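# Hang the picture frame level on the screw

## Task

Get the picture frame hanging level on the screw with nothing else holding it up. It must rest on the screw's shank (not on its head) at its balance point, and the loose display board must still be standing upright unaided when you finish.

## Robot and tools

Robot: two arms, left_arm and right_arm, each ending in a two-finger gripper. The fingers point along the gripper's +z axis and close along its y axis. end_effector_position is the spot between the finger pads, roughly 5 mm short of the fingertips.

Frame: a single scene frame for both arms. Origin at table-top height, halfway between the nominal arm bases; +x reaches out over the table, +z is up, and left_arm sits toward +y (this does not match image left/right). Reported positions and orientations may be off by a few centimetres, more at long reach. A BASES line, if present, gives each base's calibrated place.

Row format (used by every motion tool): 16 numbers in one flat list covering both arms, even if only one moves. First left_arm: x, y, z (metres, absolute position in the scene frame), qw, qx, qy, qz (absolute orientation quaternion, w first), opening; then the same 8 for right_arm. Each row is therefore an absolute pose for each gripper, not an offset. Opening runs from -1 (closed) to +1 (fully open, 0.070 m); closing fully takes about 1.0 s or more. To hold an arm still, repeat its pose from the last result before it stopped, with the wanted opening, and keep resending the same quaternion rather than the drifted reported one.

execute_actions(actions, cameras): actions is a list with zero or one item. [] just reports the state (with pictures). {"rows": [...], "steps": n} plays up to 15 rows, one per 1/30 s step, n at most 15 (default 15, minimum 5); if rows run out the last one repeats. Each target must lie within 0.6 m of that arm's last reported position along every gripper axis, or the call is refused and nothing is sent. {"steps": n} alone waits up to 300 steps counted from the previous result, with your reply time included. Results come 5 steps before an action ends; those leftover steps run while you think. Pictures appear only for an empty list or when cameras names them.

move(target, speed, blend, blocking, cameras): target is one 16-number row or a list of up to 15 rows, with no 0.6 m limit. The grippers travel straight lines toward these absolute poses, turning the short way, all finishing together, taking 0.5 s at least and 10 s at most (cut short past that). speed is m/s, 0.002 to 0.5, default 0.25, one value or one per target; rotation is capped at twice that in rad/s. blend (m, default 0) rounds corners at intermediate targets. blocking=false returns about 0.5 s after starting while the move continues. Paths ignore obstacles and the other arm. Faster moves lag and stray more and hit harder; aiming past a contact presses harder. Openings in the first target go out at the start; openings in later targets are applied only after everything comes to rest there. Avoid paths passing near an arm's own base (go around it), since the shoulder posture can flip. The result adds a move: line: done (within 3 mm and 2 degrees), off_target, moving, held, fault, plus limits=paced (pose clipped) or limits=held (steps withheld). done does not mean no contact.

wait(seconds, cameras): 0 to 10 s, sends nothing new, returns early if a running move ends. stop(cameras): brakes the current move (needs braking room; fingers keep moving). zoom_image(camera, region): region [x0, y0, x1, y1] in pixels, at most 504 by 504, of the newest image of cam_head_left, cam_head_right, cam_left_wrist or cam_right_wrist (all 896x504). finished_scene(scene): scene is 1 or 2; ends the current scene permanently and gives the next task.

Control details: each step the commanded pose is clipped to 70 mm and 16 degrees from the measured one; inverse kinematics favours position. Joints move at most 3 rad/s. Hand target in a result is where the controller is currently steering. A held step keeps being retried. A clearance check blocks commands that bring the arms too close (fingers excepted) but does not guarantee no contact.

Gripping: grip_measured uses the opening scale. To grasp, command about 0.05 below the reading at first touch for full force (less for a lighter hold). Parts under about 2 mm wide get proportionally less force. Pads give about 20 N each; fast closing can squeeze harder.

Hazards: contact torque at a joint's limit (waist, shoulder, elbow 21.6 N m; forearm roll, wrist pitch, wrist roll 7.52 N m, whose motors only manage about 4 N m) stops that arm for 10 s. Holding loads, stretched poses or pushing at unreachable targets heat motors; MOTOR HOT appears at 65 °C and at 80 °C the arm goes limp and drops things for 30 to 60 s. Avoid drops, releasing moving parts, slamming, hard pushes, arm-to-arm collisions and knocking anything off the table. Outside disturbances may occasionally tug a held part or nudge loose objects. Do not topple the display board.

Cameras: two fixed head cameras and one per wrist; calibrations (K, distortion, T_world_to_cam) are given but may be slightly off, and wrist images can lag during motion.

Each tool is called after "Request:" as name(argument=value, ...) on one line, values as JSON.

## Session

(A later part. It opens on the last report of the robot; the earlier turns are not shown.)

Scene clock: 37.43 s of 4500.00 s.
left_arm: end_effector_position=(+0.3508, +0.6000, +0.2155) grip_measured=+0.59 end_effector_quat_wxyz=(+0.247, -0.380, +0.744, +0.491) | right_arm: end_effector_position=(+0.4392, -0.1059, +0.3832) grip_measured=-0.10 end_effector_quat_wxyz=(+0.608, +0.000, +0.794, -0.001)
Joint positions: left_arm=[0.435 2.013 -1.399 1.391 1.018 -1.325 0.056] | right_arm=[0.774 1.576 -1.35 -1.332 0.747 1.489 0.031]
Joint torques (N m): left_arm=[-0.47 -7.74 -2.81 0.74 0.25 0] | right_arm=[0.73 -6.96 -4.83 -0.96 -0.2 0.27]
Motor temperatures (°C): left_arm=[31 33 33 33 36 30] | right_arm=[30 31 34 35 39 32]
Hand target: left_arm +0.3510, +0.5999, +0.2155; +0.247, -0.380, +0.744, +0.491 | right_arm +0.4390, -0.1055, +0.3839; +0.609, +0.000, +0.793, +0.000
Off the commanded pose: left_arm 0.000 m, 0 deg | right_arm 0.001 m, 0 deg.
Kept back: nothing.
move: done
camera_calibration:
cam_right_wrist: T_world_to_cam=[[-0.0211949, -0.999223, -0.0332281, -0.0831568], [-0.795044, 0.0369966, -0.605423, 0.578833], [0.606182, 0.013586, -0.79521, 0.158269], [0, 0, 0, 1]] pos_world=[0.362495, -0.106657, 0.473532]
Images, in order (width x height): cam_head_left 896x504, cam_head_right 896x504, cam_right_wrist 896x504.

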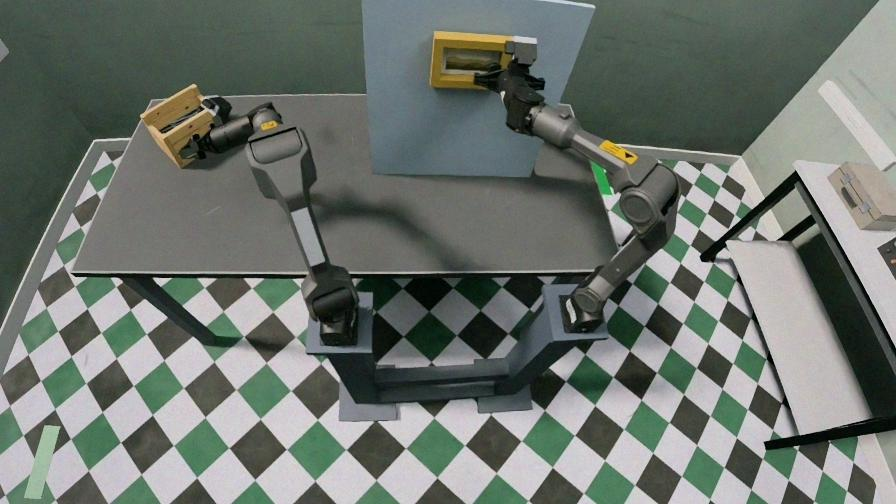

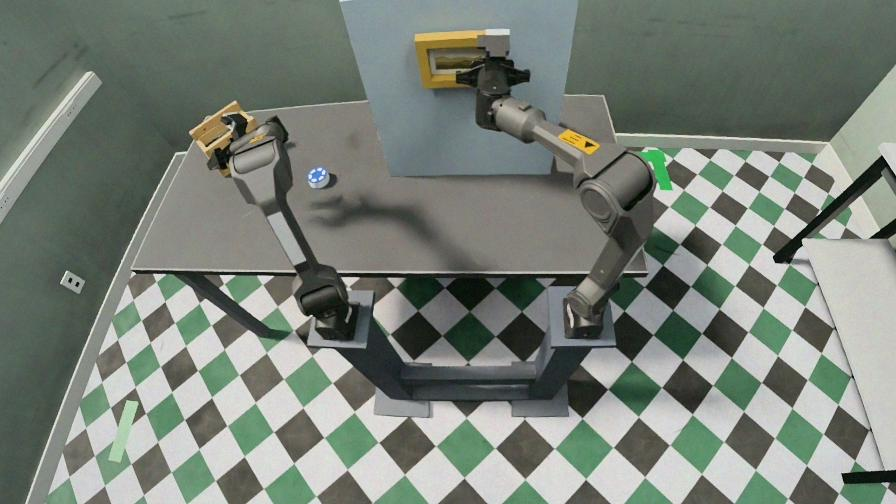

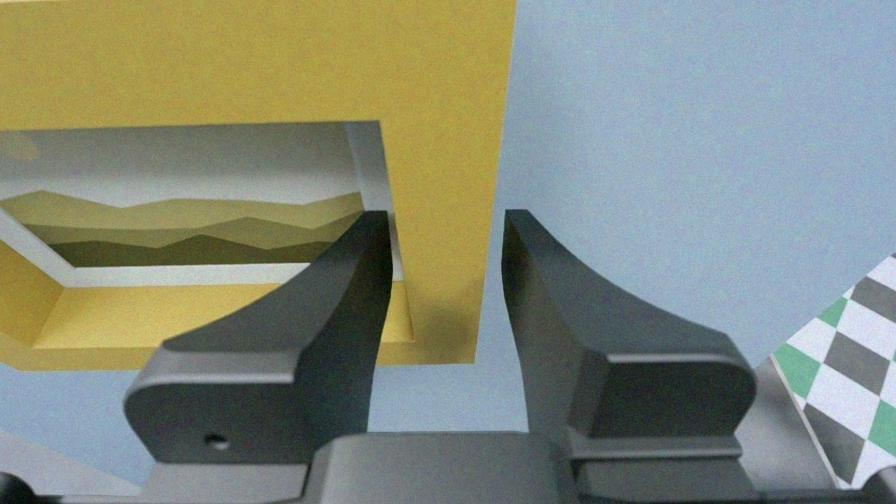

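Request:
move(target=[[0.3510, 0.5999, 0.2155, 0.247, -0.380, 0.744, 0.491, 0.59, 0.439, -0.1055, 0.3839, 0.60876, 0, 0.79335, 0, 1.0]], speed=0.03, cameras=["cam_head_left", "cam_head_right", "cam_right_wrist"])

Request:
zoom_image(camera="cam_head_left", region=[400, 10, 560, 110])

Request:
zoom_image(camera="cam_head_right", region=[390, 10, 550, 110])

Scene clock: 39.40 s of 4500.00 s.
left_arm: end_effector_position=(+0.3508, +0.6000, +0.2155) grip_measured=+0.59 end_effector_quat_wxyz=(+0.247, -0.380, +0.744, +0.491) | right_arm: end_effector_position=(+0.4392, -0.1057, +0.3832) grip_measured=+0.98 end_effector_quat_wxyz=(+0.608, +0.000, +0.794, -0.001)
Joint positions: left_arm=[0.435 2.013 -1.399 1.391 1.018 -1.325 0.056] | right_arm=[0.774 1.576 -1.35 -1.332 0.746 1.489 0.069]
Joint torques (N m): left_arm=[-0.6 -7.87 -2.77 0.77 0.21 0.02] | right_arm=[0.71 -6.92 -4.77 -0.96 -0.19 0.25]
Motor temperatures (°C): left_arm=[31 33 33 33 36 30] | right_arm=[30 31 34 35 39 32]
Hand target: left_arm +0.3510, +0.5999, +0.2155; +0.247, -0.380, +0.744, +0.491 | right_arm +0.4390, -0.1055, +0.3839; +0.609, +0.000, +0.793, +0.000
Off the commanded pose: left_arm 0.000 m, 0 deg | right_arm 0.001 m, 0 deg.
Kept back: nothing.
move: done
camera_calibration:
cam_right_wrist: T_world_to_cam=[[-0.0203533, -0.999233, -0.0334556, -0.083247], [-0.795032, 0.0364659, -0.605471, 0.578795], [0.606227, 0.0142749, -0.795164, 0.158311], [0, 0, 0, 1]] pos_world=[0.362494, -0.106549, 0.473542]
Images, in order (width x height): cam_head_left 896x504, cam_head_right 896x504, cam_right_wrist 896x504.

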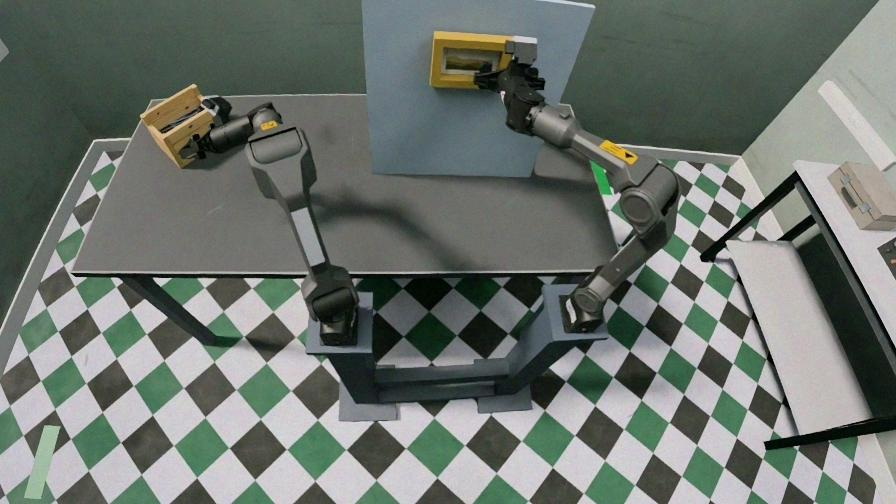

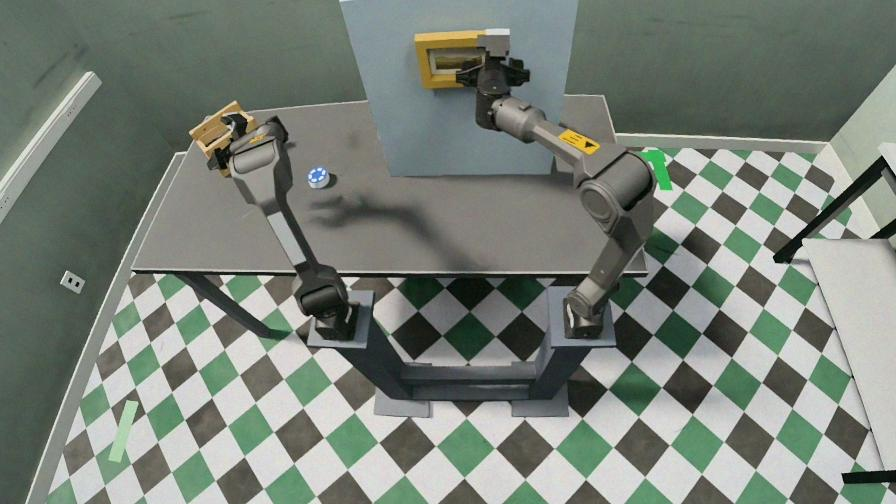

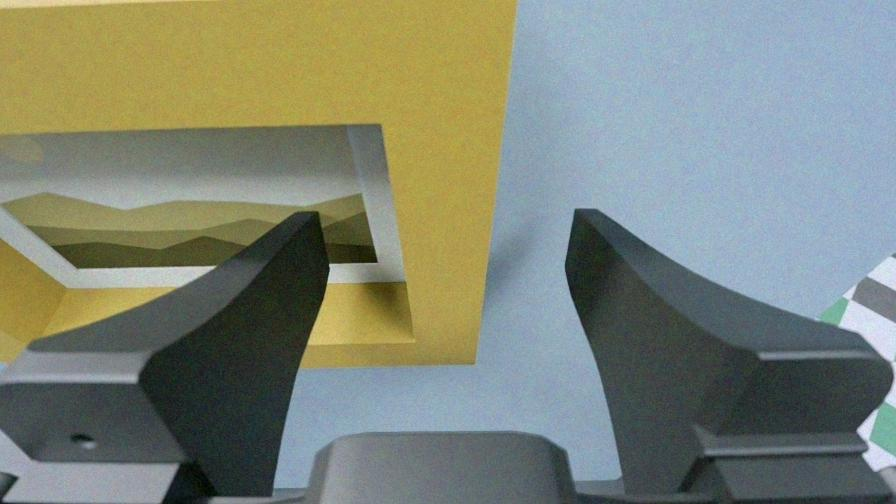

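Scaled by 3.150 from the camera's 896x504 image, which has a finer 1280x720 frame.

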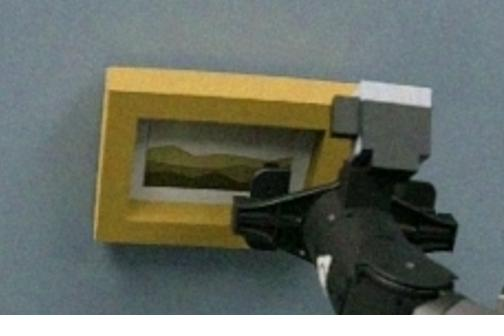

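Scaled by 3.150 from the camera's 896x504 image, which has a finer 1280x720 frame.

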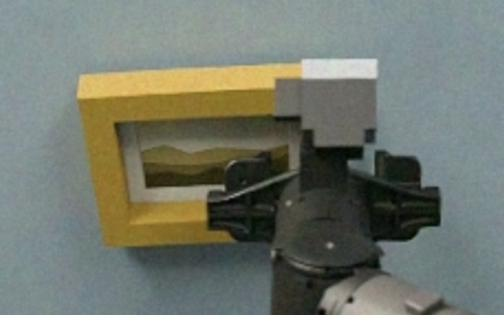

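Request:
move(target=[[0.3510, 0.5999, 0.2155, 0.247, -0.380, 0.744, 0.491, 0.59, 0.36, -0.1055, 0.405, 0.60876, 0, 0.79335, 0, 1.0], [0.3510, 0.5999, 0.2155, 0.247, -0.380, 0.744, 0.491, 0.59, 0.32, -0.10, 0.47, 0.7071, 0, 0.7071, 0, 1.0]], speed=[0.15, 0.25], blend=[0.02, 0], cameras=["cam_head_left", "cam_head_right", "cam_right_wrist"])

Request:
zoom_image(camera="cam_head_left", region=[420, 20, 520, 96])

Request:
zoom_image(camera="cam_head_right", region=[405, 20, 505, 96])

Request:
zoom_image(camera="cam_right_wrist", region=[130, 100, 490, 340])

Scene clock: 41.63 s of 4500.00 s.
left_arm: end_effector_position=(+0.3508, +0.6000, +0.2155) grip_measured=+0.59 end_effector_quat_wxyz=(+0.247, -0.380, +0.744, +0.491) | right_arm: end_effector_position=(+0.3198, -0.0999, +0.4701) grip_measured=+0.98 end_effector_quat_wxyz=(+0.707, +0.000, +0.707, +0.000)
Joint positions: left_arm=[0.435 2.013 -1.399 1.391 1.018 -1.325 0.056] | right_arm=[1.196 1.331 -1.216 -1.583 1.172 1.602 0.069]
Joint torques (N m): left_arm=[-0.61 -8 -2.65 0.74 0.2 -0.02] | right_arm=[-0.5 -3.77 -3.46 -1.08 -0.11 0.04]
Motor temperatures (°C): left_arm=[31 33 33 33 36 30] | right_arm=[30 31 34 35 39 32]
Hand target: left_arm +0.3510, +0.5999, +0.2155; +0.247, -0.380, +0.744, +0.491 | right_arm +0.3200, -0.1000, +0.4700; +0.707, +0.000, +0.707, +0.000
Off the commanded pose: left_arm 0.000 m, 0 deg | right_arm 0.000 m, 0 deg.
Kept back: nothing.
move: done
camera_calibration:
cam_right_wrist: T_world_to_cam=[[-0.00997268, -0.999182, -0.0391973, -0.077582], [-0.610126, 0.037137, -0.791433, 0.564592], [0.792242, 0.0160226, -0.609997, 0.153384], [0, 0, 0, 1]] pos_world=[0.222181, -0.100943, 0.53736]
Images, in order (width x height): cam_head_left 896x504, cam_head_right 896x504, cam_right_wrist 896x504.

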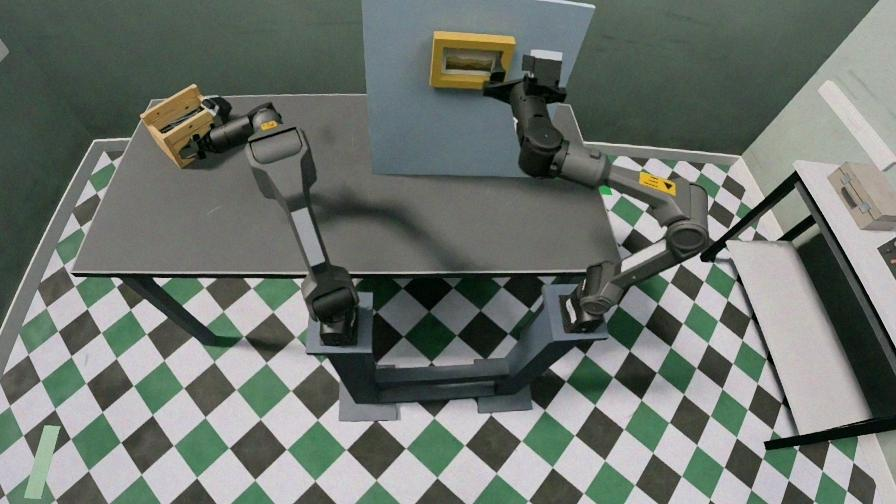

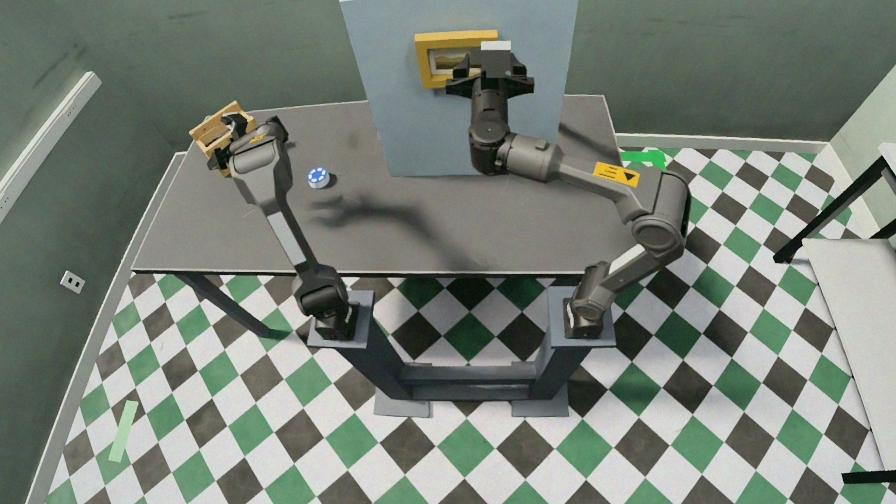

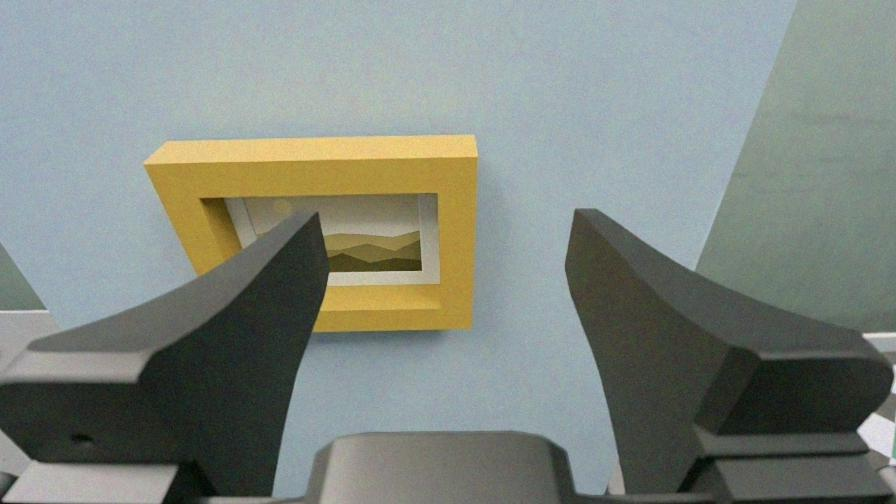

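Scaled by 5.040 from the camera's 896x504 image, which has a finer 1280x720 frame.

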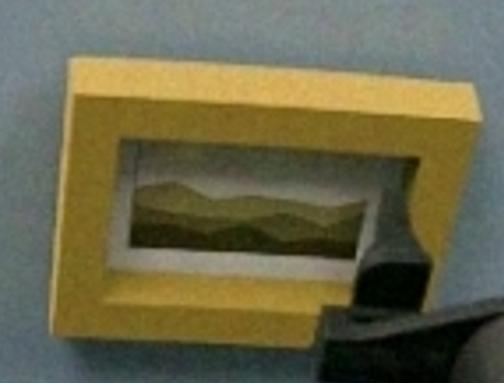

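Scaled by 5.040 from the camera's 896x504 image, which has a finer 1280x720 frame.

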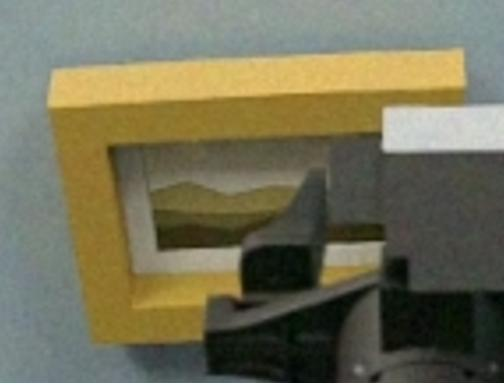

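Scaled by 1.400 from the camera's 896x504 image, which has a finer 1280x720 frame.

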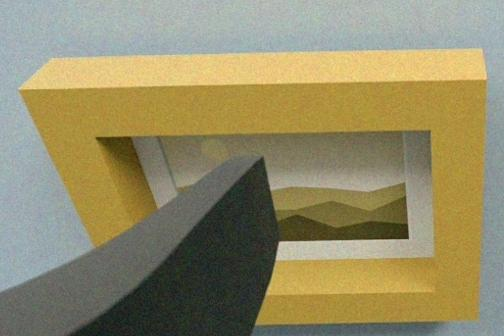

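Request:
wait(seconds=0.3, cameras=["cam_right_wrist"])

Request:
zoom_image(camera="cam_right_wrist", region=[130, 100, 490, 340])

Scene clock: 45.07 s of 4500.00 s.
left_arm: end_effector_position=(+0.3508, +0.6000, +0.2155) grip_measured=+0.59 end_effector_quat_wxyz=(+0.247, -0.380, +0.744, +0.491) | right_arm: end_effector_position=(+0.3200, -0.1000, +0.4701) grip_measured=+0.98 end_effector_quat_wxyz=(+0.707, +0.000, +0.707, +0.000)
Joint positions: left_arm=[0.435 2.013 -1.399 1.391 1.018 -1.325 0.056] | right_arm=[1.195 1.331 -1.216 -1.583 1.172 1.602 0.069]
Joint torques (N m): left_arm=[-0.32 -7.85 -2.55 0.75 0.2 -0.01] | right_arm=[-0.46 -2.74 -4.32 -1.24 -0.1 -0.12]
Motor temperatures (°C): left_arm=[31 33 33 33 36 30] | right_arm=[30 31 34 35 39 32]
Hand target: left_arm +0.3510, +0.5999, +0.2155; +0.247, -0.380, +0.744, +0.491 | right_arm +0.3200, -0.1000, +0.4700; +0.707, +0.000, +0.707, +0.000
Off the commanded pose: left_arm 0.000 m, 0 deg | right_arm 0.000 m, 0 deg.
Steps of this call (1-103: nothing new was sent). Readings (end_effector_position of left_arm | right_arm):
1: (+0.3508, +0.6000, +0.2155) | (+0.3198, -0.0999, +0.4701)
2: (+0.3508, +0.6000, +0.2155) | (+0.3198, -0.0997, +0.4701)
4: (+0.3508, +0.6000, +0.2155) | (+0.3200, -0.1000, +0.4701)
8: (+0.3508, +0.6000, +0.2155) | (+0.3200, -0.1000, +0.4701)
103: the state above
camera_calibration:
cam_right_wrist: T_world_to_cam=[[-0.00999155, -0.999182, -0.039197, -0.0776551], [-0.610146, 0.0371479, -0.791417, 0.564701], [0.792226, 0.0160084, -0.610018, 0.153251], [0, 0, 0, 1]] pos_world=[0.222365, -0.101022, 0.537356]
Images, in order (width x height): cam_right_wrist 896x504.

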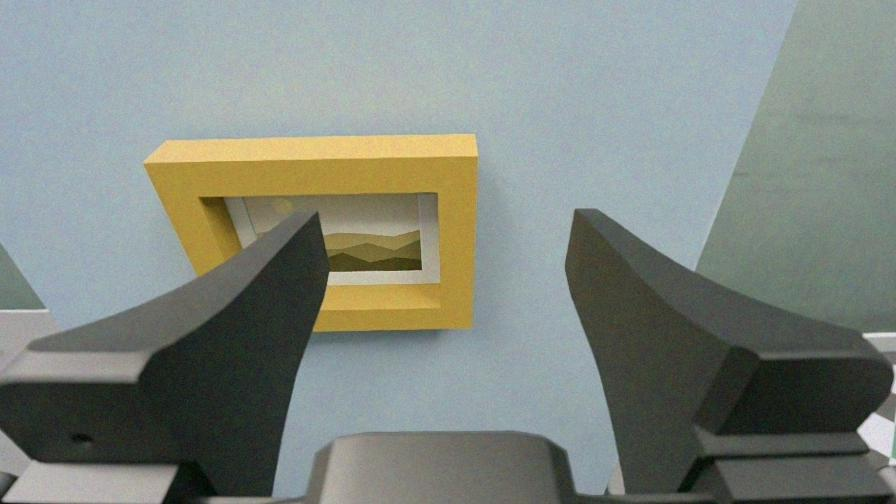

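Scaled by 1.400 from the camera's 896x504 image, which has a finer 1280x720 frame.

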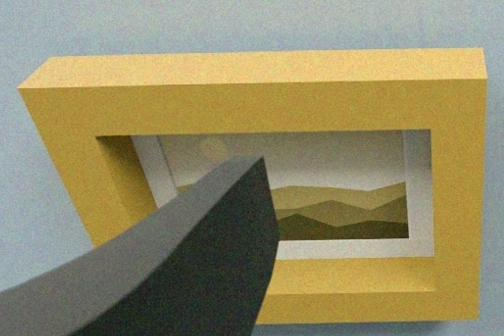

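Request:
finished_scene(scene=1)

The scene is finished: the task was done.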